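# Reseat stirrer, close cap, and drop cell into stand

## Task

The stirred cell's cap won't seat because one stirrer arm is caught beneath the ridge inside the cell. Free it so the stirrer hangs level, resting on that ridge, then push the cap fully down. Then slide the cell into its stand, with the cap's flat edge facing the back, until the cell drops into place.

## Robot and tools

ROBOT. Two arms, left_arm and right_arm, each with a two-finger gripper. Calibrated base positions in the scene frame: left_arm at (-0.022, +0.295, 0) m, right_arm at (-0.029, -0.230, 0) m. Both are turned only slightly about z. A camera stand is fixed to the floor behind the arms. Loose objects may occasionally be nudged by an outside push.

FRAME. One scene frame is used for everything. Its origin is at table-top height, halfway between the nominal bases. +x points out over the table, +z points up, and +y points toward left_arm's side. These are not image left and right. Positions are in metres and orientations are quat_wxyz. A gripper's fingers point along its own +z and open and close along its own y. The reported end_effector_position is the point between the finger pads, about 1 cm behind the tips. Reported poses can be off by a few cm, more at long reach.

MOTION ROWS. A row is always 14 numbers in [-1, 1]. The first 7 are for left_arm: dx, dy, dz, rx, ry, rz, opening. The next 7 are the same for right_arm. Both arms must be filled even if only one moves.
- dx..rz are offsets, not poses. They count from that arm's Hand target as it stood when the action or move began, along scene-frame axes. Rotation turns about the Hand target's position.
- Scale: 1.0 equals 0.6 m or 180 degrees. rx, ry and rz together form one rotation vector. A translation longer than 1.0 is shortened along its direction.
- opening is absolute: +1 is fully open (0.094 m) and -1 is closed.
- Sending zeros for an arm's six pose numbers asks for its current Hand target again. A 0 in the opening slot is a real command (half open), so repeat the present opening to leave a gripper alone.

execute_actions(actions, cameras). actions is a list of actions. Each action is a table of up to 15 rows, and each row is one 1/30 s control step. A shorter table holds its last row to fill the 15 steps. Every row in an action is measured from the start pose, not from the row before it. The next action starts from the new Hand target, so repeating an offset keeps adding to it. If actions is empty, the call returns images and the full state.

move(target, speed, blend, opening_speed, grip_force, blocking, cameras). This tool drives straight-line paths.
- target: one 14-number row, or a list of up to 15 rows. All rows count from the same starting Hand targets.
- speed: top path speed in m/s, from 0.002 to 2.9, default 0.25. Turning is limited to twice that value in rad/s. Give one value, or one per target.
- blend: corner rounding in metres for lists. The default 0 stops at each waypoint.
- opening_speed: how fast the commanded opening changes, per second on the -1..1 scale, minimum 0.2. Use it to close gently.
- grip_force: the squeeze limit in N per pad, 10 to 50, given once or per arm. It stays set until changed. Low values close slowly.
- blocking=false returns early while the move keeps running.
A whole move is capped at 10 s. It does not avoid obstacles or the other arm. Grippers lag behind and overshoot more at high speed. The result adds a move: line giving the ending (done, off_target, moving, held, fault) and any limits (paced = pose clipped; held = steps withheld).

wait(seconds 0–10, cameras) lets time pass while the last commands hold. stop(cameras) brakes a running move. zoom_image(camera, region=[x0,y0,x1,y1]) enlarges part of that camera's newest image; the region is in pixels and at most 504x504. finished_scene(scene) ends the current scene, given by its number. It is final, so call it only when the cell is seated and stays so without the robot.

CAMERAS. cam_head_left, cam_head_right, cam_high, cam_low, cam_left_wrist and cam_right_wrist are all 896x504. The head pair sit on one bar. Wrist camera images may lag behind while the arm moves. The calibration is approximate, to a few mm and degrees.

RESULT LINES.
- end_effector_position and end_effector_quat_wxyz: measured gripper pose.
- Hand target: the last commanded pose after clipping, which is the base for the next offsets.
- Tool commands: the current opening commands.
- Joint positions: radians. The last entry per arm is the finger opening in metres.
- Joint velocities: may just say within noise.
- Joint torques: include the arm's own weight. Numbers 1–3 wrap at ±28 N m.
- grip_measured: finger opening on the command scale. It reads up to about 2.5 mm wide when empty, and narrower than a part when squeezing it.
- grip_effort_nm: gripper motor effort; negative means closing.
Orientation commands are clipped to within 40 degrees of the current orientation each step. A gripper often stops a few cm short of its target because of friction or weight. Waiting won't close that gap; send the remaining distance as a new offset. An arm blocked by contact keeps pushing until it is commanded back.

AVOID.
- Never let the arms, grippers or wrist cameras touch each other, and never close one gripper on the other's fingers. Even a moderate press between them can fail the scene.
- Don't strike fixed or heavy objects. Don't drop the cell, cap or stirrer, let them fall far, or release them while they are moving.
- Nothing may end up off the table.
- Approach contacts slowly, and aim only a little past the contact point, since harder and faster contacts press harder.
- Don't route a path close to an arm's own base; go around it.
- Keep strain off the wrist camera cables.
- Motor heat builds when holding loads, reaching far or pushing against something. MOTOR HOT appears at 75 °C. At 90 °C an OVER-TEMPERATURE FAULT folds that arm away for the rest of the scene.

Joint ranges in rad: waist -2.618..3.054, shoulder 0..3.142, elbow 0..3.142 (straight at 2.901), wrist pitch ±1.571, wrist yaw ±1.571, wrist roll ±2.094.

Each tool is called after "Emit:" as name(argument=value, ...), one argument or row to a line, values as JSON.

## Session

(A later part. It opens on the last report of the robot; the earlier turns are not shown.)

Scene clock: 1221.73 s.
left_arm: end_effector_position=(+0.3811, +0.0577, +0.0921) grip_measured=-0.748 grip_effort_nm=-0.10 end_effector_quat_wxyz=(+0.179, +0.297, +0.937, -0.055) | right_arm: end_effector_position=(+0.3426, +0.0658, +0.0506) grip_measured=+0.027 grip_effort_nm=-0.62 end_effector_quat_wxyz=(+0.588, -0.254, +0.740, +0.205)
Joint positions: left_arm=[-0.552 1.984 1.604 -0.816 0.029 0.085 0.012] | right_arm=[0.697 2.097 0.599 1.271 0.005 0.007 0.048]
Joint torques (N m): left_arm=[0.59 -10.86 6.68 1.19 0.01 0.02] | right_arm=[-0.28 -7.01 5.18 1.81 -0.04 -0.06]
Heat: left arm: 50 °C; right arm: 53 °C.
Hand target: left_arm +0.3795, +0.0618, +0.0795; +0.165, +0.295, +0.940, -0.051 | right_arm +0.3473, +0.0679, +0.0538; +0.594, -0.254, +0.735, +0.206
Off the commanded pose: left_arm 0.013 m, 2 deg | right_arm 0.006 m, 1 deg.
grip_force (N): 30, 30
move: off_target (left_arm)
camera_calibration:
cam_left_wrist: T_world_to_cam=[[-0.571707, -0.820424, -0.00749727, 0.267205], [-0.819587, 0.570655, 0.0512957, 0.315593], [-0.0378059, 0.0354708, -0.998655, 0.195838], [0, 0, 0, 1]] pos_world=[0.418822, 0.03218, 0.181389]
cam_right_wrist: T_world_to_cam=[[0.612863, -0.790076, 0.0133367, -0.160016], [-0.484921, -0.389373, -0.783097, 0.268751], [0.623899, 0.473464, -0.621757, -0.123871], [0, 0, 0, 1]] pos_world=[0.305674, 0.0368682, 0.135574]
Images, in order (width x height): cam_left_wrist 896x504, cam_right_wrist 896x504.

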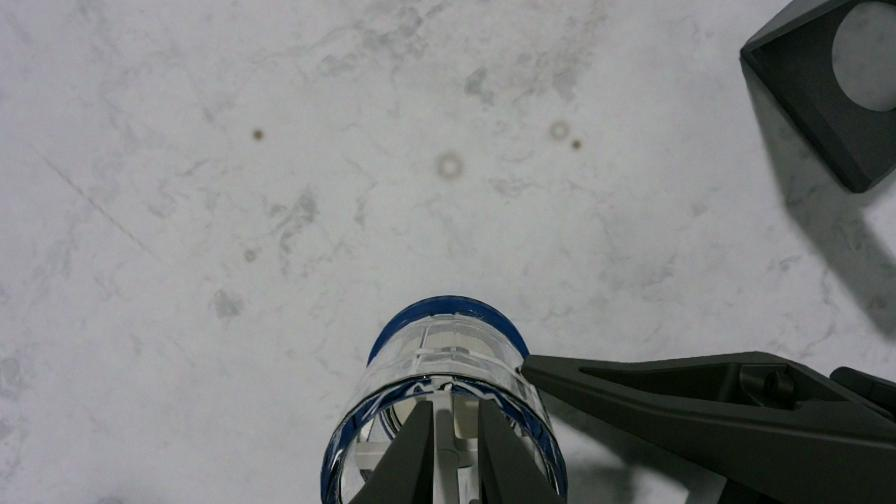

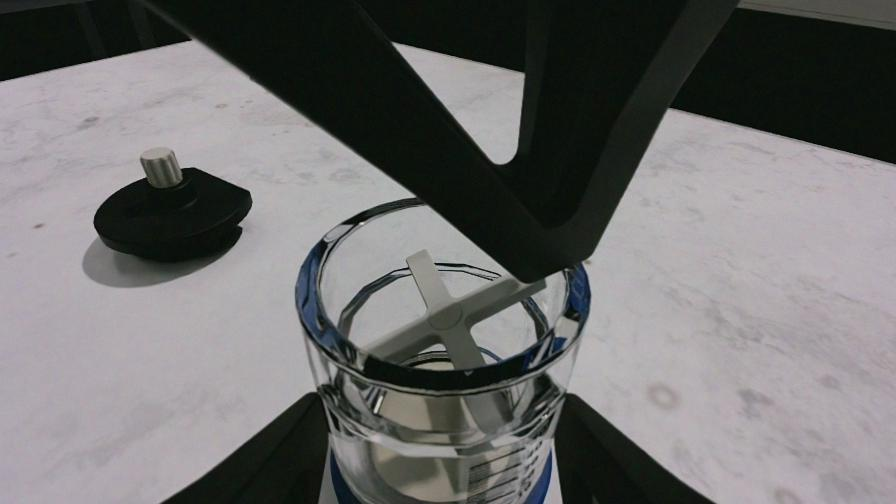

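Emit:
move(
  target=[
    [-0.003,0.005,0.0,0,0,0,-0.75,0,0,0,0,0,0,0.0],
  ],
  speed=0.06,
  cameras=["cam_left_wrist","cam_right_wrist"],
)

Scene clock: 1227.53 s.
left_arm: end_effector_position=(+0.3800, +0.0612, +0.0876) grip_measured=-0.748 grip_effort_nm=-0.10 end_effector_quat_wxyz=(+0.174, +0.294, +0.938, -0.053) | right_arm: end_effector_position=(+0.3426, +0.0658, +0.0506) grip_measured=+0.027 grip_effort_nm=-0.62 end_effector_quat_wxyz=(+0.588, -0.254, +0.740, +0.205)
Joint positions: left_arm=[-0.547 1.984 1.59 -0.812 0.029 0.085 0.012] | right_arm=[0.697 2.097 0.599 1.271 0.005 0.007 0.048]
Joint torques (N m): left_arm=[0.49 -11.75 6.43 1.15 0 0.08] | right_arm=[-0.27 -7.04 5.01 1.8 -0.03 -0.02]
Heat: left arm: 50 °C; right arm: 53 °C.
Hand target: left_arm +0.3777, +0.0647, +0.0796; +0.165, +0.295, +0.940, -0.051 | right_arm +0.3473, +0.0679, +0.0538; +0.594, -0.254, +0.735, +0.206
Off the commanded pose: left_arm 0.009 m, 1 deg | right_arm 0.006 m, 1 deg.
grip_force (N): 30, 30
move: done
camera_calibration:
cam_left_wrist: T_world_to_cam=[[-0.567396, -0.823418, -0.00663899, 0.267862], [-0.822144, 0.566029, 0.060756, 0.313293], [-0.0462697, 0.039931, -0.998131, 0.194096], [0, 0, 0, 1]] pos_world=[0.418537, 0.0354792, 0.176477]
cam_right_wrist: T_world_to_cam=[[0.612863, -0.790076, 0.0133367, -0.160016], [-0.484921, -0.389373, -0.783097, 0.268751], [0.623899, 0.473464, -0.621757, -0.123871], [0, 0, 0, 1]] pos_world=[0.305674, 0.0368682, 0.135574]
Images, in order (width x height): cam_left_wrist 896x504, cam_right_wrist 896x504.

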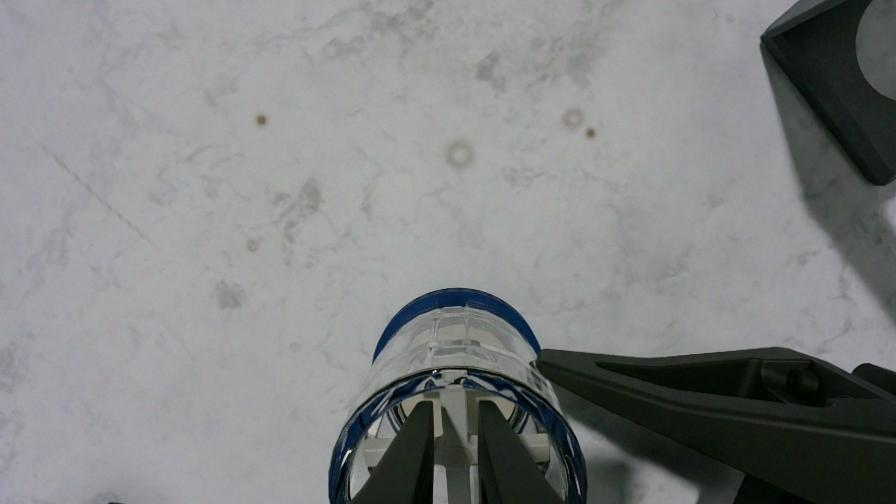

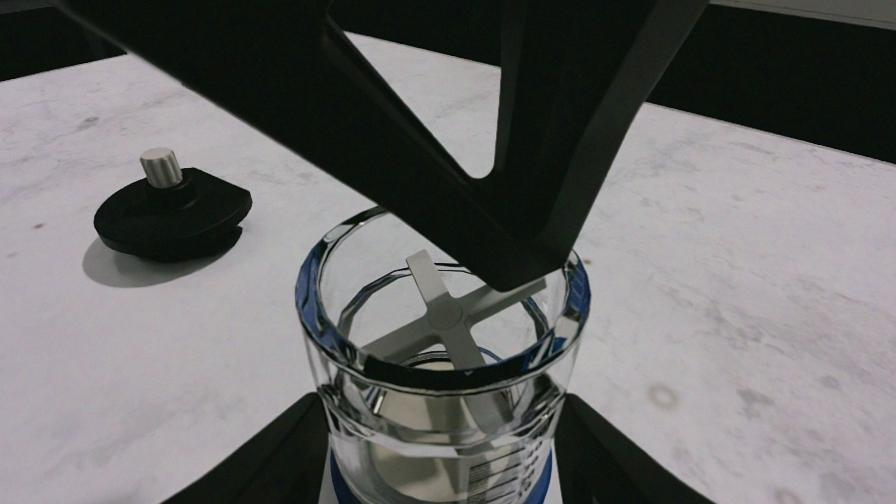

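Emit:
move(
  target=[
    [0.0,0.0,-0.03,0,0,0,-0.75,0,0,0,0,0,0,0.0],
  ],
  speed=0.05,
  cameras=["cam_left_wrist","cam_right_wrist"],
)

Emit:
zoom_image(
  camera="cam_right_wrist",
  region=[400, 190, 600, 350],
)

Scene clock: 1238.03 s.
left_arm: end_effector_position=(+0.3821, +0.0645, +0.0788) grip_measured=-0.749 grip_effort_nm=-0.09 end_effector_quat_wxyz=(+0.177, +0.290, +0.939, -0.057) | right_arm: end_effector_position=(+0.3436, +0.0649, +0.0510) grip_measured=+0.027 grip_effort_nm=-0.62 end_effector_quat_wxyz=(+0.588, -0.251, +0.741, +0.205)
Joint positions: left_arm=[-0.535 1.984 1.551 -0.765 0.038 0.085 0.012] | right_arm=[0.695 2.097 0.6 1.271 0.007 0.011 0.048]
Joint torques (N m): left_arm=[-0.68 -10.56 5.16 1.4 -0.06 0.06] | right_arm=[-0.1 -6.97 5.11 1.81 -0.02 -0.06]
Heat: left arm: 51 °C; right arm: 53 °C.
Hand target: left_arm +0.3778, +0.0647, +0.0616; +0.165, +0.295, +0.940, -0.051 | right_arm +0.3473, +0.0680, +0.0540; +0.594, -0.254, +0.735, +0.206
Off the commanded pose: left_arm 0.018 m, 2 deg | right_arm 0.006 m, 1 deg.
grip_force (N): 30, 30
move: off_target (left_arm)
camera_calibration:
cam_left_wrist: T_world_to_cam=[[-0.560235, -0.828333, 0.000769511, 0.268666], [-0.827185, 0.559507, 0.0521322, 0.316791], [-0.0436134, 0.0285698, -0.99864, 0.185055], [0, 0, 0, 1]] pos_world=[0.420632, 0.0400112, 0.168081]
cam_right_wrist: T_world_to_cam=[[0.608617, -0.793398, 0.0102353, -0.159661], [-0.487821, -0.38432, -0.783791, 0.269848], [0.625792, 0.472036, -0.62094, -0.124429], [0, 0, 0, 1]] pos_world=[0.306677, 0.0357682, 0.135876]
Images, in order (width x height): cam_left_wrist 896x504, cam_right_wrist 896x504.

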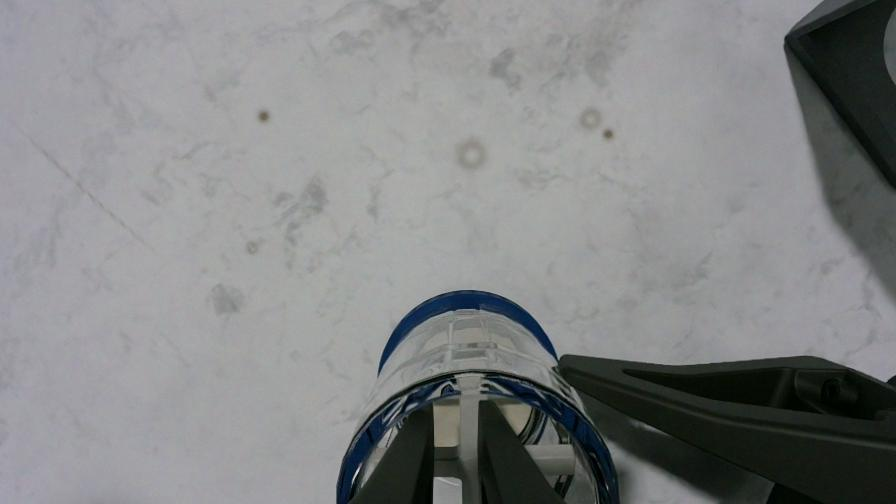

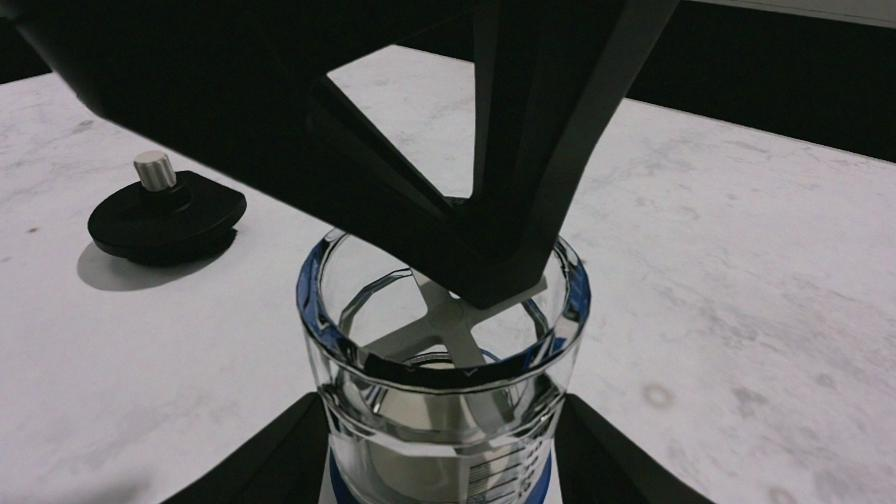

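Scaled by 2.520 from the camera's 896x504 image, which has a finer 1280x720 frame.

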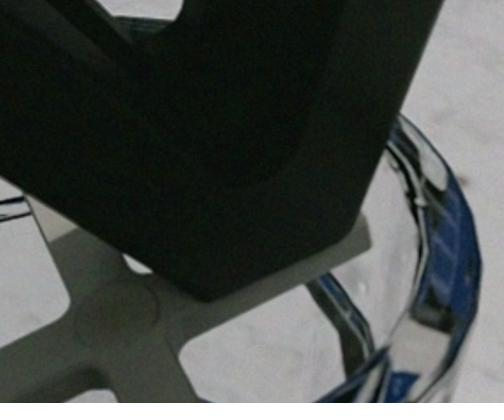

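Emit:
move(
  target=[
    [0.0,0.0,0.03,0,0,0,-0.65,0,0,0,0,0,0,0.0],
    [0.004,-0.008,0.03,0,0,0,-0.65,0,0,0,0,0,0,0.0],
  ],
  speed=0.05,
  cameras=["cam_left_wrist","cam_right_wrist"],
)

Scene clock: 1251.10 s.
left_arm: end_effector_position=(+0.3809, +0.0625, +0.0844) grip_measured=-0.652 grip_effort_nm=0.07 end_effector_quat_wxyz=(+0.175, +0.293, +0.938, -0.054) | right_arm: end_effector_position=(+0.3438, +0.0646, +0.0510) grip_measured=+0.025 grip_effort_nm=-0.62 end_effector_quat_wxyz=(+0.589, -0.252, +0.741, +0.204)
Joint positions: left_arm=[-0.542 1.984 1.576 -0.794 0.033 0.085 0.016] | right_arm=[0.695 2.097 0.6 1.271 0.008 0.007 0.048]
Joint torques (N m): left_arm=[-0.73 -10.28 9.96 0.92 -0.02 -0.02] | right_arm=[-0.06 -6.98 5.07 1.81 -0.06 0]
Heat: left arm: 51 °C; right arm: 53 °C.
Hand target: left_arm +0.3802, +0.0599, +0.0796; +0.165, +0.295, +0.940, -0.051 | right_arm +0.3473, +0.0680, +0.0539; +0.594, -0.254, +0.735, +0.206
Off the commanded pose: left_arm 0.005 m, 1 deg | right_arm 0.006 m, 1 deg.
grip_force (N): 30, 30
move: done
camera_calibration:
cam_left_wrist: T_world_to_cam=[[-0.564517, -0.825411, -0.00407539, 0.268183], [-0.824186, 0.563395, 0.0574783, 0.314773], [-0.0451472, 0.0358064, -0.998338, 0.190696], [0, 0, 0, 1]] pos_world=[0.419435, 0.0371913, 0.173379]
cam_right_wrist: T_world_to_cam=[[0.608318, -0.793575, 0.0137418, -0.160037], [-0.486269, -0.386323, -0.783771, 0.26944], [0.62729, 0.4701, -0.620898, -0.124826], [0, 0, 0, 1]] pos_world=[0.306676, 0.0357699, 0.135874]
Images, in order (width x height): cam_left_wrist 896x504, cam_right_wrist 896x504.

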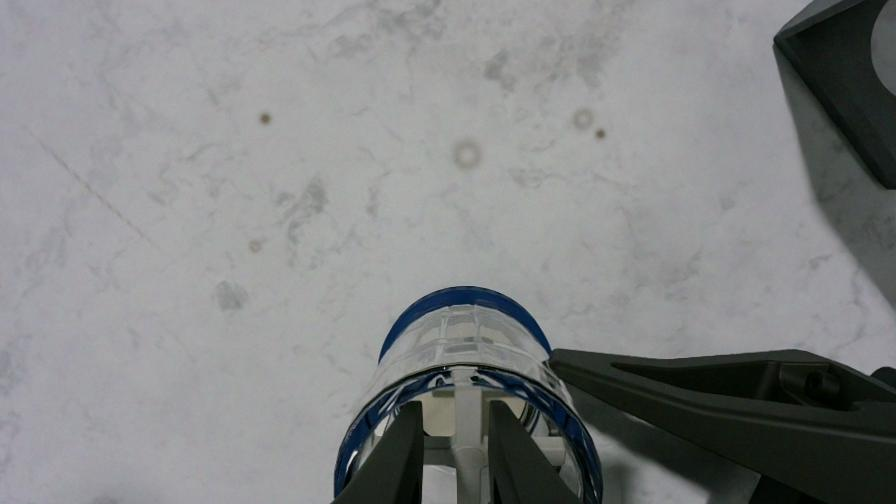

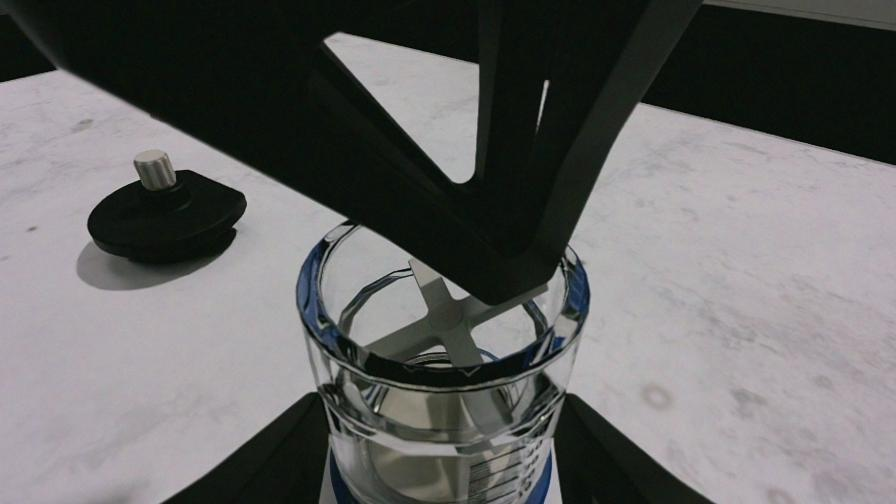

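Emit:
move(
  target=[
    [0.002,-0.006,0.004,0,0,0,-0.65,0,0,0,0,0,0,0.0],
  ],
  speed=0.05,
  cameras=["cam_left_wrist","cam_right_wrist"],
)

Scene clock: 1259.90 s.
left_arm: end_effector_position=(+0.3815, +0.0583, +0.0905) grip_measured=-0.652 grip_effort_nm=0.08 end_effector_quat_wxyz=(+0.179, +0.296, +0.937, -0.056) | right_arm: end_effector_position=(+0.3438, +0.0646, +0.0510) grip_measured=+0.025 grip_effort_nm=-0.62 end_effector_quat_wxyz=(+0.589, -0.252, +0.740, +0.204)
Joint positions: left_arm=[-0.549 1.984 1.597 -0.808 0.033 0.085 0.016] | right_arm=[0.695 2.097 0.6 1.271 0.008 0.007 0.048]
Joint torques (N m): left_arm=[-0.64 -9.59 10.04 0.93 -0.05 -0.09] | right_arm=[-0.1 -7.06 5.01 1.81 -0.05 -0.04]
Heat: left arm: 50 °C; right arm: 53 °C.
Hand target: left_arm +0.3813, +0.0563, +0.0820; +0.165, +0.295, +0.940, -0.051 | right_arm +0.3473, +0.0680, +0.0539; +0.594, -0.254, +0.735, +0.206
Off the commanded pose: left_arm 0.009 m, 2 deg | right_arm 0.006 m, 1 deg.
grip_force (N): 30, 30
move: done
camera_calibration:
cam_left_wrist: T_world_to_cam=[[-0.570435, -0.821329, -0.00473872, 0.267168], [-0.82045, 0.569536, 0.0499125, 0.316128], [-0.0382958, 0.0323597, -0.998742, 0.194646], [0, 0, 0, 1]] pos_world=[0.419223, 0.0330876, 0.179889]
cam_right_wrist: T_world_to_cam=[[0.608401, -0.793504, 0.0141119, -0.160036], [-0.486043, -0.386601, -0.783774, 0.269419], [0.627383, 0.46999, -0.620886, -0.1249], [0, 0, 0, 1]] pos_world=[0.306676, 0.03587, 0.135874]
Images, in order (width x height): cam_left_wrist 896x504, cam_right_wrist 896x504.

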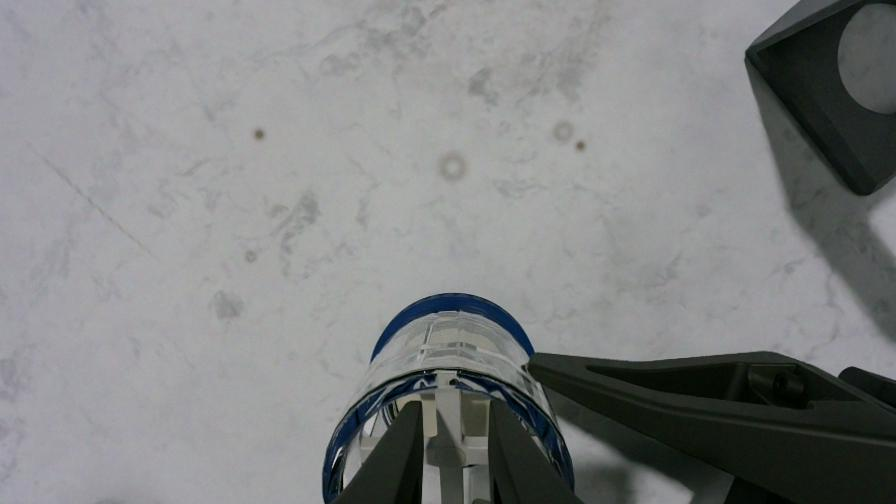

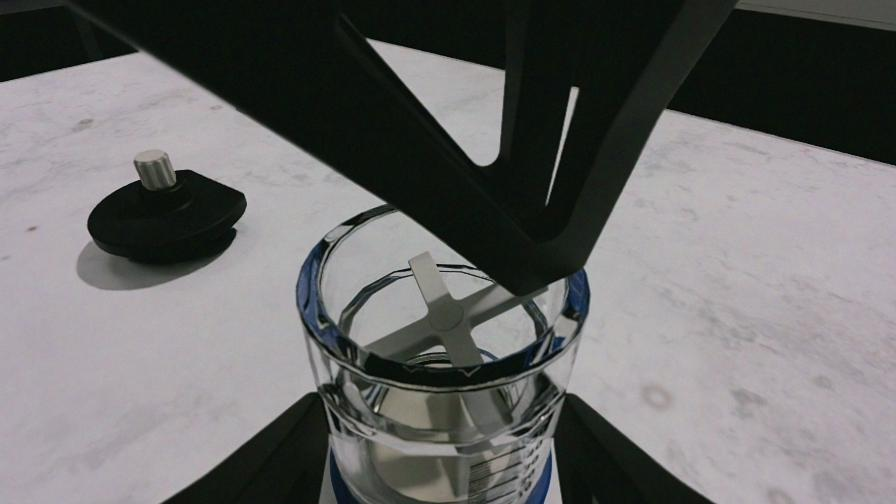

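Emit:
move(
  target=[
    [-0.004,0.0015,0.0,0,0,0,-0.65,0,0,0,0,0,0,0.0],
    [-0.004,0.0015,-0.032,0,0,0,-0.65,0,0,0,0,0,0,0.0],
  ],
  speed=0.05,
  cameras=["cam_left_wrist","cam_right_wrist"],
)

Scene clock: 1277.33 s.
left_arm: end_effector_position=(+0.3844, +0.0577, +0.0869) grip_measured=-0.652 grip_effort_nm=0.07 end_effector_quat_wxyz=(+0.187, +0.294, +0.936, -0.057) | right_arm: end_effector_position=(+0.3438, +0.0646, +0.0508) grip_measured=+0.025 grip_effort_nm=-0.62 end_effector_quat_wxyz=(+0.588, -0.251, +0.741, +0.205)
Joint positions: left_arm=[-0.548 1.984 1.577 -0.773 0.031 0.085 0.016] | right_arm=[0.695 2.097 0.6 1.271 0.008 0.011 0.048]
Joint torques (N m): left_arm=[-0.87 -9.39 5.33 1.35 -0.08 -0.09] | right_arm=[-0.13 -6.99 5.03 1.79 -0.06 -0.01]
Heat: left arm: 49 °C; right arm: 53 °C.
Hand target: left_arm +0.3790, +0.0572, +0.0628; +0.165, +0.295, +0.940, -0.051 | right_arm +0.3473, +0.0680, +0.0539; +0.594, -0.254, +0.735, +0.206
Off the commanded pose: left_arm 0.025 m, 3 deg | right_arm 0.006 m, 1 deg.
grip_force (N): 30, 30
move: off_target (left_arm)
camera_calibration:
cam_left_wrist: T_world_to_cam=[[-0.568347, -0.822756, -0.00736023, 0.267894], [-0.822433, 0.567816, 0.0344698, 0.321288], [-0.024181, 0.0256441, -0.999379, 0.186227], [0, 0, 0, 1]] pos_world=[0.420997, 0.033203, 0.177009]
cam_right_wrist: T_world_to_cam=[[0.607725, -0.79408, 0.0103458, -0.159577], [-0.488437, -0.384019, -0.783555, 0.269897], [0.626179, 0.471133, -0.621236, -0.124678], [0, 0, 0, 1]] pos_world=[0.306878, 0.0356687, 0.135676]
Images, in order (width x height): cam_left_wrist 896x504, cam_right_wrist 896x504.

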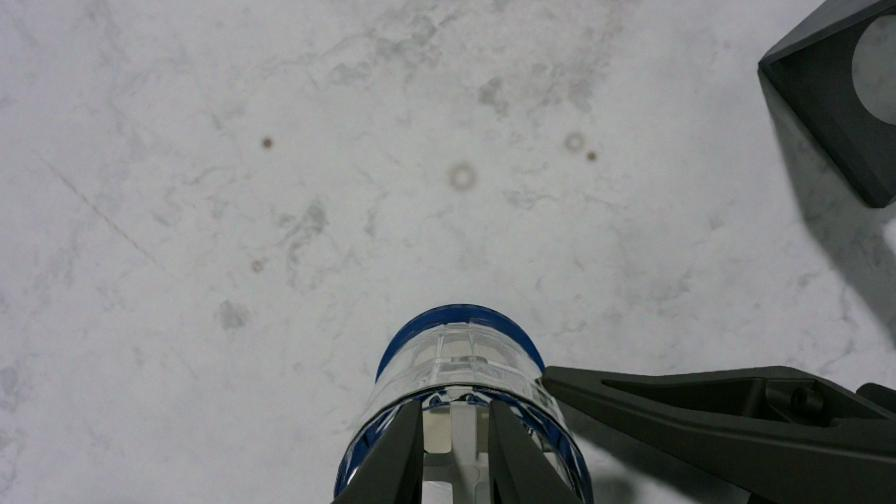

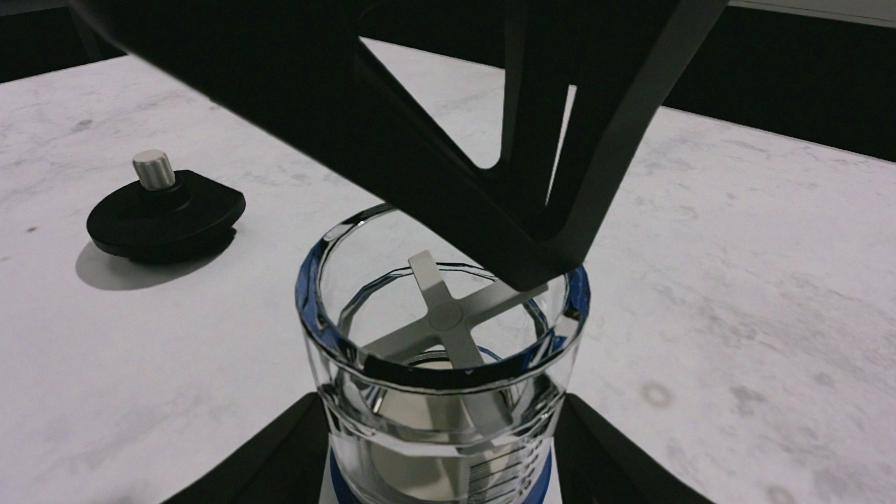

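Emit:
move(
  target=[
    [0.0,0.0,0.03,0,0,0,-0.7,0,0,0,0,0,0,0.0],
    [-0.012,0.005,0.03,0,0,0,-0.7,0,0,0,0,0,0,0.0],
  ],
  speed=0.05,
  cameras=["cam_left_wrist","cam_right_wrist"],
)

Scene clock: 1287.63 s.
left_arm: end_effector_position=(+0.3810, +0.0602, +0.0865) grip_measured=-0.698 grip_effort_nm=-0.10 end_effector_quat_wxyz=(+0.178, +0.294, +0.938, -0.053) | right_arm: end_effector_position=(+0.3438, +0.0646, +0.0508) grip_measured=+0.025 grip_effort_nm=-0.62 end_effector_quat_wxyz=(+0.589, -0.252, +0.741, +0.204)
Joint positions: left_arm=[-0.548 1.984 1.582 -0.797 0.028 0.084 0.014] | right_arm=[0.695 2.097 0.6 1.271 0.008 0.007 0.048]
Joint torques (N m): left_arm=[-1.13 -12.74 6.06 1.03 -0.02 -0.11] | right_arm=[-0.14 -7.02 5 1.79 -0.09 -0.03]
Heat: left arm: 49 °C; right arm: 53 °C.
Hand target: left_arm +0.3718, +0.0601, +0.0808; +0.165, +0.295, +0.940, -0.051 | right_arm +0.3473, +0.0680, +0.0539; +0.594, -0.254, +0.735, +0.206
Off the commanded pose: left_arm 0.011 m, 1 deg | right_arm 0.006 m, 1 deg.
grip_force (N): 30, 30
move: off_target (left_arm)
camera_calibration:
cam_left_wrist: T_world_to_cam=[[-0.567057, -0.82364, -0.00793484, 0.267656], [-0.822723, 0.565909, 0.0536161, 0.315637], [-0.03967, 0.0369316, -0.99853, 0.190767], [0, 0, 0, 1]] pos_world=[0.419025, 0.034785, 0.175687]
cam_right_wrist: T_world_to_cam=[[0.608371, -0.793527, 0.014116, -0.160024], [-0.486312, -0.386778, -0.78352, 0.269317], [0.627204, 0.469806, -0.621206, -0.124919], [0, 0, 0, 1]] pos_world=[0.306676, 0.0358702, 0.135674]
Images, in order (width x height): cam_left_wrist 896x504, cam_right_wrist 896x504.

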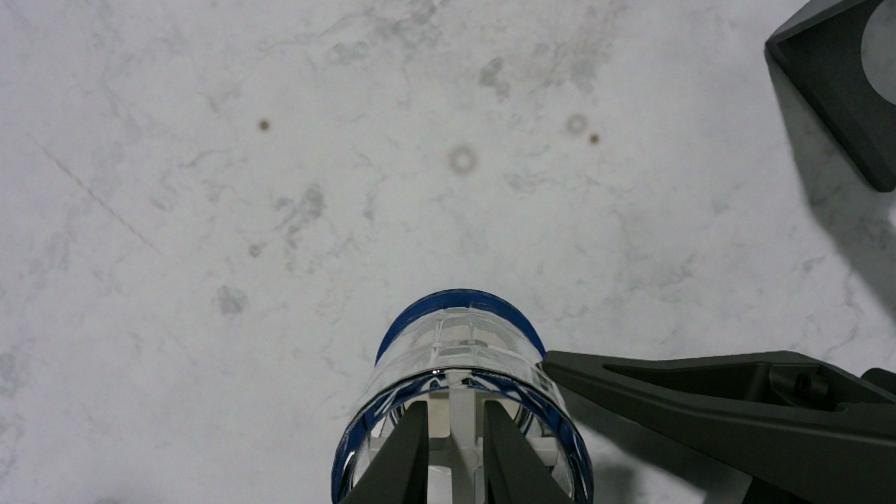

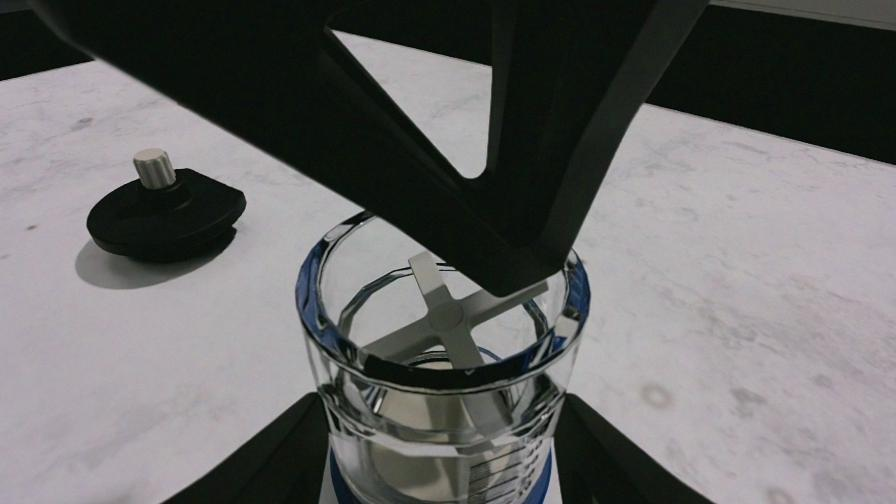

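Emit:
move(
  target=[
    [-0.004,0.0,-0.022,0,0,0,-0.7,0,0,0,0,0,0,0.0],
  ],
  speed=0.05,
  cameras=["cam_left_wrist","cam_right_wrist"],
)

Emit:
zoom_image(
  camera="cam_right_wrist",
  region=[400, 190, 600, 350],
)

Emit:
zoom_image(
  camera="cam_left_wrist",
  region=[320, 350, 600, 504],
)

Scene clock: 1299.30 s.
left_arm: end_effector_position=(+0.3818, +0.0598, +0.0856) grip_measured=-0.698 grip_effort_nm=-0.10 end_effector_quat_wxyz=(+0.189, +0.293, +0.936, -0.056) | right_arm: end_effector_position=(+0.3438, +0.0646, +0.0508) grip_measured=+0.025 grip_effort_nm=-0.62 end_effector_quat_wxyz=(+0.589, -0.252, +0.741, +0.204)
Joint positions: left_arm=[-0.548 1.968 1.548 -0.755 0.028 0.083 0.014] | right_arm=[0.695 2.097 0.6 1.271 0.008 0.008 0.048]
Joint torques (N m): left_arm=[-1.33 -11.11 4.71 1.16 -0.03 -0.13] | right_arm=[-0.05 -7.1 5.04 1.8 -0.05 -0.05]
Heat: left arm: 50 °C; right arm: 53 °C.
Hand target: left_arm +0.3693, +0.0602, +0.0676; +0.165, +0.295, +0.940, -0.051 | right_arm +0.3473, +0.0680, +0.0539; +0.594, -0.254, +0.735, +0.206
Off the commanded pose: left_arm 0.022 m, 3 deg | right_arm 0.006 m, 1 deg.
grip_force (N): 30, 30
move: off_target (left_arm)
camera_calibration:
cam_left_wrist: T_world_to_cam=[[-0.565597, -0.824625, -0.00968736, 0.267398], [-0.824455, 0.565126, 0.0301139, 0.319248], [-0.0193581, 0.0250191, -0.9995, 0.18303], [0, 0, 0, 1]] pos_world=[0.417988, 0.0355086, 0.175915]
cam_right_wrist: T_world_to_cam=[[0.608207, -0.793671, 0.0130196, -0.159961], [-0.486916, -0.385988, -0.783534, 0.269487], [0.626894, 0.470212, -0.621212, -0.124853], [0, 0, 0, 1]] pos_world=[0.306776, 0.0357697, 0.135674]
Images, in order (width x height): cam_left_wrist 896x504, cam_right_wrist 896x504.

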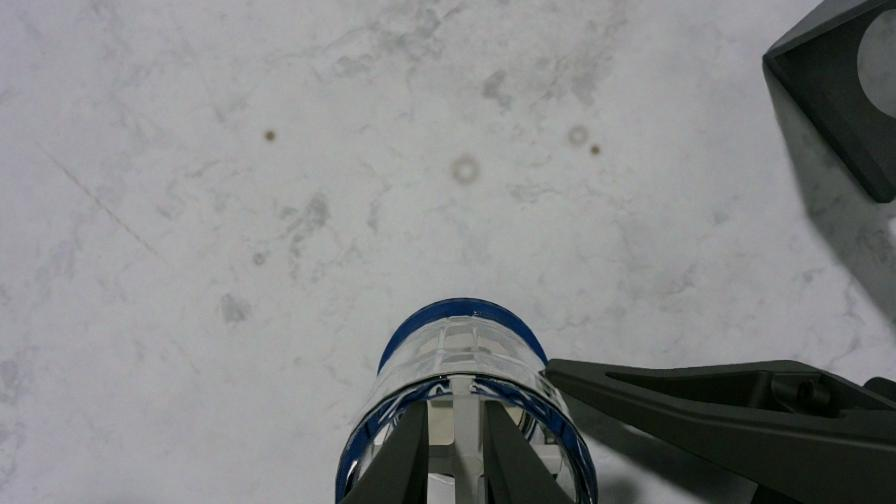

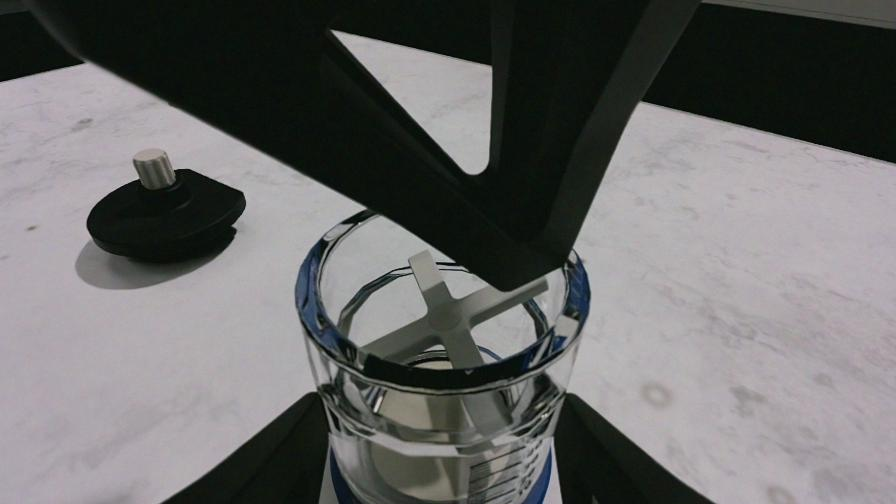

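Scaled by 2.520 from the camera's 896x504 image, which has a finer 1280x720 frame.

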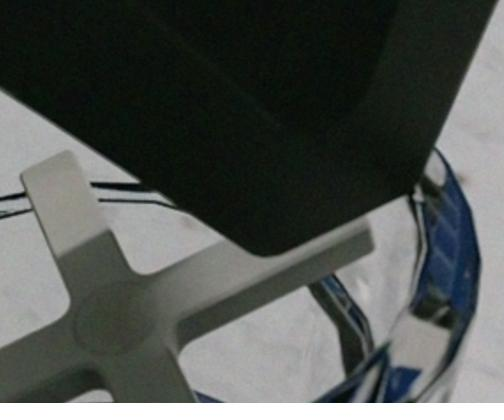

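Scaled by 1.800 from the camera's 896x504 image, which has a finer 1280x720 frame.

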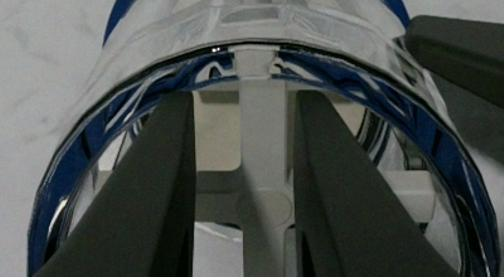

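Emit:
move(
  target=[
    [0.0,0.0,0.05,0,0,0,-0.7,0,0,0,0,0,0,0.0],
    [0.010,-0.004,0.05,0.038,0.054,0,-0.7,0,0,0,0,0,0,0.0],
    [0.010,-0.004,0.02,0.038,0.054,0,-0.7,0,0,0,0,0,0,0.0],
  ],
  speed=0.08,
  cameras=["cam_left_wrist","cam_right_wrist"],
)

Scene clock: 1334.87 s.
left_arm: end_effector_position=(+0.3783, +0.0575, +0.0980) grip_measured=-0.698 grip_effort_nm=-0.10 end_effector_quat_wxyz=(+0.087, +0.300, +0.950, -0.028) | right_arm: end_effector_position=(+0.3438, +0.0646, +0.0508) grip_measured=+0.025 grip_effort_nm=-0.62 end_effector_quat_wxyz=(+0.589, -0.252, +0.741, +0.204)
Joint positions: left_arm=[-0.56 2.164 1.952 -1.177 0.017 0.079 0.014] | right_arm=[0.695 2.097 0.6 1.271 0.008 0.007 0.048]
Joint torques (N m): left_arm=[-0.62 -10.95 6.5 0.81 -0.1 -0.1] | right_arm=[-0.12 -6.93 5 1.8 -0.09 -0.06]
Heat: left arm: 49 °C; right arm: 53 °C.
Hand target: left_arm +0.3754, +0.0578, +0.0795; +0.067, +0.299, +0.952, -0.020 | right_arm +0.3473, +0.0680, +0.0539; +0.594, -0.254, +0.735, +0.206
Off the commanded pose: left_arm 0.019 m, 2 deg | right_arm 0.006 m, 1 deg.
grip_force (N): 30, 30
move: off_target (left_arm)
camera_calibration:
cam_left_wrist: T_world_to_cam=[[-0.571665, -0.820483, -0.00256905, 0.264911], [-0.796472, 0.554178, 0.241908, 0.286608], [-0.197058, 0.140337, -0.970296, 0.253096], [0, 0, 0, 1]] pos_world=[0.42959, 0.0230048, 0.176926]
cam_right_wrist: T_world_to_cam=[[0.608371, -0.793527, 0.014116, -0.160024], [-0.486312, -0.386778, -0.78352, 0.269317], [0.627204, 0.469806, -0.621206, -0.124919], [0, 0, 0, 1]] pos_world=[0.306676, 0.0358702, 0.135674]
Images, in order (width x height): cam_left_wrist 896x504, cam_right_wrist 896x504.

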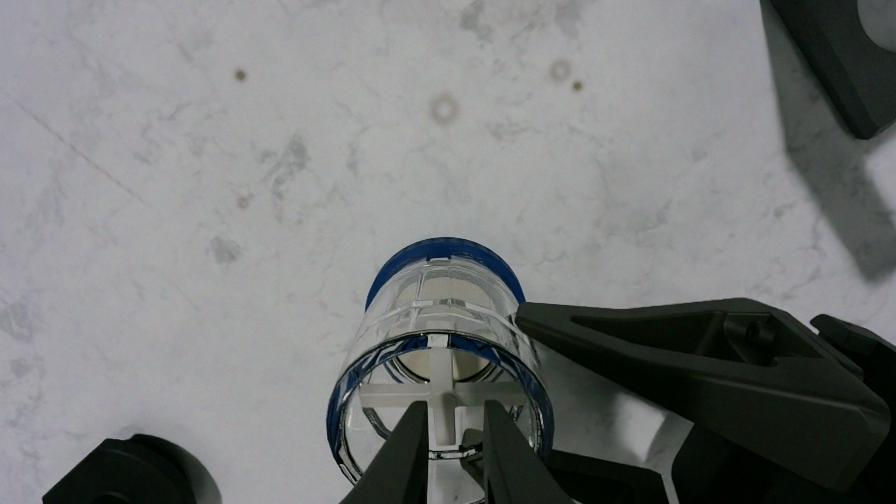

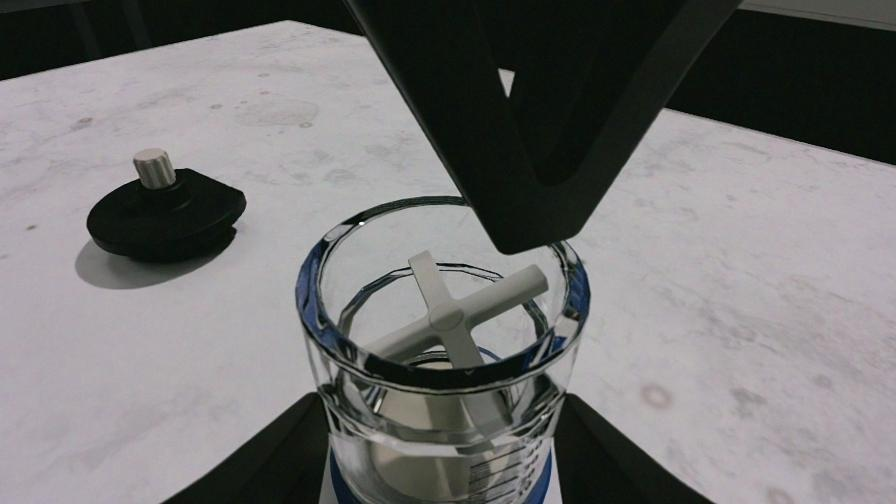

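Emit:
move(
  target=[
    [0.000,0.007,0.0,0,0,0,-0.7,0,0,0,0,0,0,0.0],
    [-0.002,0.007,-0.02,0.0,0.0,0,-0.7,0,0,0,0,0,0,0.0],
  ],
  speed=0.06,
  cameras=["cam_left_wrist","cam_right_wrist"],
)

Scene clock: 1341.07 s.
left_arm: end_effector_position=(+0.3759, +0.0589, +0.0812) grip_measured=-0.698 grip_effort_nm=-0.10 end_effector_quat_wxyz=(+0.081, +0.300, +0.950, -0.027) | right_arm: end_effector_position=(+0.3438, +0.0646, +0.0508) grip_measured=+0.025 grip_effort_nm=-0.62 end_effector_quat_wxyz=(+0.589, -0.252, +0.741, +0.204)
Joint positions: left_arm=[-0.56 2.164 1.887 -1.122 0.017 0.079 0.014] | right_arm=[0.695 2.097 0.6 1.271 0.008 0.007 0.048]
Joint torques (N m): left_arm=[0.08 -11.81 6.43 0.76 -0.08 0] | right_arm=[0.01 -7.1 5.08 1.79 -0.08 0.01]
Heat: left arm: 49 °C; right arm: 53 °C.
Hand target: left_arm +0.3742, +0.0620, +0.0675; +0.067, +0.299, +0.952, -0.020 | right_arm +0.3473, +0.0680, +0.0539; +0.594, -0.254, +0.735, +0.206
Off the commanded pose: left_arm 0.014 m, 2 deg | right_arm 0.006 m, 1 deg.
grip_force (N): 30, 30
move: off_target (left_arm)
camera_calibration:
cam_left_wrist: T_world_to_cam=[[-0.571653, -0.820494, -0.00173201, 0.264635], [-0.794226, 0.552819, 0.252182, 0.286466], [-0.205956, 0.145536, -0.967678, 0.238915], [0, 0, 0, 1]] pos_world=[0.428004, 0.0239967, 0.159409]
cam_right_wrist: T_world_to_cam=[[0.608371, -0.793527, 0.014116, -0.160024], [-0.486312, -0.386778, -0.78352, 0.269317], [0.627204, 0.469806, -0.621206, -0.124919], [0, 0, 0, 1]] pos_world=[0.306676, 0.0358702, 0.135674]
Images, in order (width x height): cam_left_wrist 896x504, cam_right_wrist 896x504.

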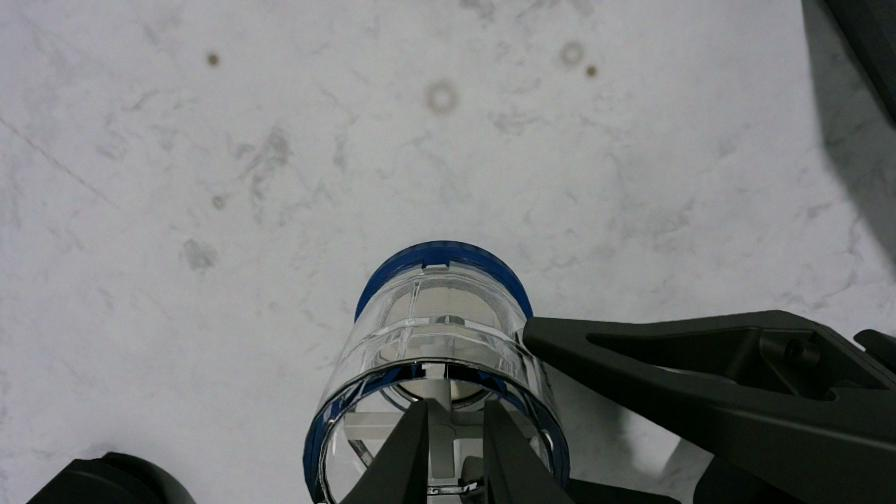

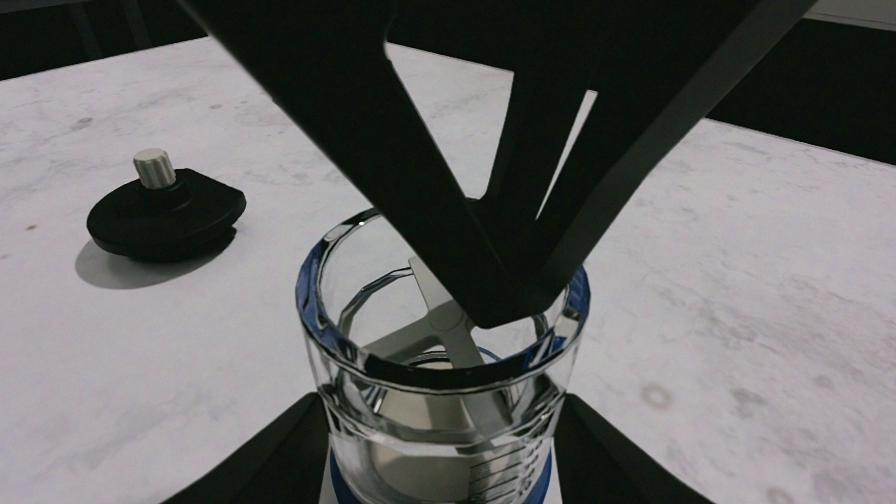

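Emit:
move(
  target=[
    [0.004,0.007,0.004,0,0,0,-0.7,0,0,0,0,0,0,0.0],
  ],
  speed=0.06,
  cameras=["cam_left_wrist","cam_right_wrist"],
)

Scene clock: 1346.87 s.
left_arm: end_effector_position=(+0.3774, +0.0613, +0.0812) grip_measured=-0.698 grip_effort_nm=-0.10 end_effector_quat_wxyz=(+0.082, +0.298, +0.951, -0.027) | right_arm: end_effector_position=(+0.3438, +0.0646, +0.0508) grip_measured=+0.025 grip_effort_nm=-0.62 end_effector_quat_wxyz=(+0.589, -0.252, +0.741, +0.204)
Joint positions: left_arm=[-0.554 2.164 1.887 -1.122 0.017 0.081 0.014] | right_arm=[0.695 2.097 0.6 1.271 0.008 0.007 0.048]
Joint torques (N m): left_arm=[0.65 -11.81 7.15 0.67 -0.08 0.1] | right_arm=[0.01 -6.99 5.05 1.8 -0.03 -0.02]
Heat: left arm: 49 °C; right arm: 53 °C.
Hand target: left_arm +0.3765, +0.0661, +0.0699; +0.067, +0.300, +0.952, -0.020 | right_arm +0.3473, +0.0680, +0.0539; +0.594, -0.254, +0.735, +0.206
Off the commanded pose: left_arm 0.012 m, 2 deg | right_arm 0.006 m, 1 deg.
grip_force (N): 30, 30
move: off_target (left_arm)
camera_calibration:
cam_left_wrist: T_world_to_cam=[[-0.568534, -0.822657, -0.00214257, 0.266472], [-0.796443, 0.549763, 0.251871, 0.287354], [-0.206025, 0.144904, -0.967758, 0.239022], [0, 0, 0, 1]] pos_world=[0.429604, 0.026603, 0.15951]
cam_right_wrist: T_world_to_cam=[[0.608371, -0.793527, 0.014116, -0.160024], [-0.486312, -0.386778, -0.78352, 0.269317], [0.627204, 0.469806, -0.621206, -0.124919], [0, 0, 0, 1]] pos_world=[0.306676, 0.0358702, 0.135674]
Images, in order (width x height): cam_left_wrist 896x504, cam_right_wrist 896x504.

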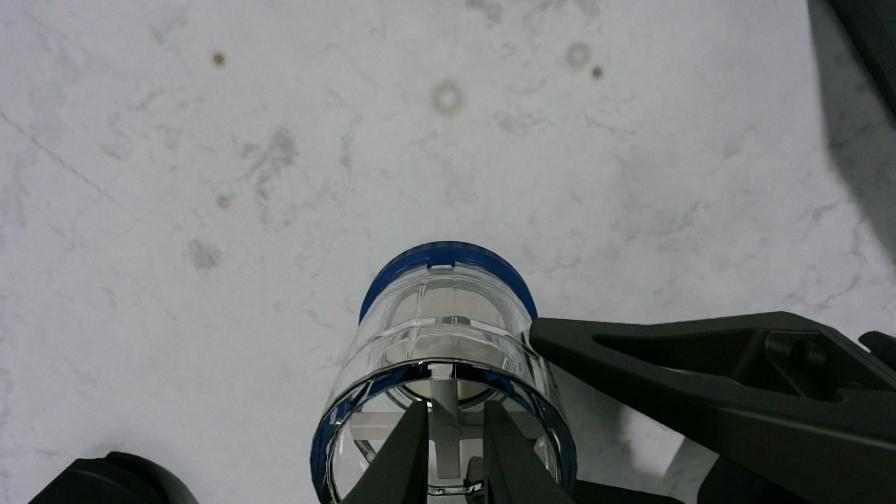

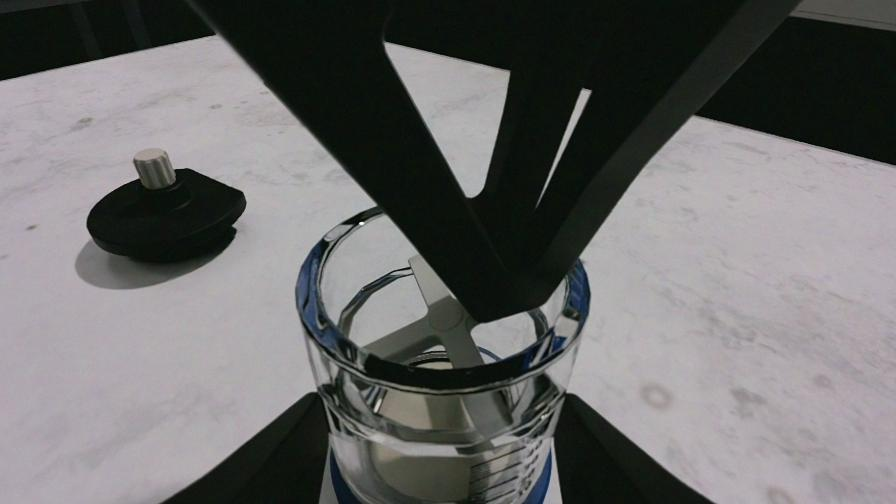

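Emit:
move(
  target=[
    [0.002,0.0035,0.0,0,0,0,-0.7,0,0,0,0,0,0,0.0],
    [0.003,0.0025,-0.016,0,0,0,-0.7,0,0,0,0,0,0,0.0],
  ],
  speed=0.06,
  cameras=["cam_left_wrist","cam_right_wrist"],
)

Scene clock: 1358.00 s.
left_arm: end_effector_position=(+0.3802, +0.0627, +0.0773) grip_measured=-0.698 grip_effort_nm=-0.10 end_effector_quat_wxyz=(+0.085, +0.298, +0.950, -0.027) | right_arm: end_effector_position=(+0.3438, +0.0646, +0.0508) grip_measured=+0.025 grip_effort_nm=-0.62 end_effector_quat_wxyz=(+0.589, -0.252, +0.741, +0.204)
Joint positions: left_arm=[-0.549 2.164 1.87 -1.098 0.017 0.086 0.014] | right_arm=[0.695 2.097 0.6 1.271 0.008 0.007 0.048]
Joint torques (N m): left_arm=[0.49 -11.3 6.22 0.83 -0.07 0.11] | right_arm=[-0.1 -7.04 4.89 1.79 -0.02 -0.03]
Heat: left arm: 50 °C; right arm: 53 °C.
Hand target: left_arm +0.3783, +0.0677, +0.0603; +0.067, +0.299, +0.952, -0.020 | right_arm +0.3473, +0.0680, +0.0539; +0.594, -0.254, +0.735, +0.206
Off the commanded pose: left_arm 0.018 m, 2 deg | right_arm 0.006 m, 1 deg.
grip_force (N): 30, 30
move: off_target (left_arm)
camera_calibration:
cam_left_wrist: T_world_to_cam=[[-0.56745, -0.8234, -0.00359016, 0.268892], [-0.798841, 0.549458, 0.244846, 0.291178], [-0.199633, 0.141806, -0.969555, 0.233458], [0, 0, 0, 1]] pos_world=[0.431794, 0.0283096, 0.156022]
cam_right_wrist: T_world_to_cam=[[0.608455, -0.793456, 0.0144861, -0.160102], [-0.486087, -0.387056, -0.783523, 0.269258], [0.627298, 0.469697, -0.621195, -0.124945], [0, 0, 0, 1]] pos_world=[0.306676, 0.0358703, 0.135674]
Images, in order (width x height): cam_left_wrist 896x504, cam_right_wrist 896x504.

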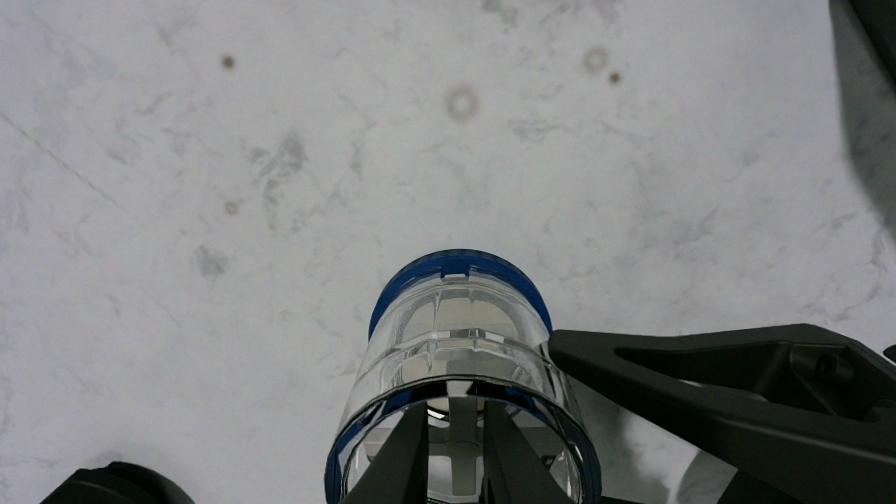

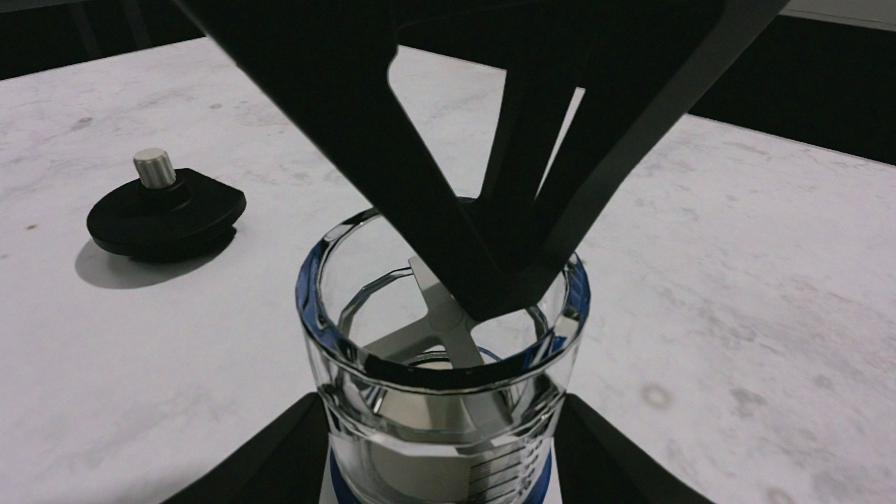

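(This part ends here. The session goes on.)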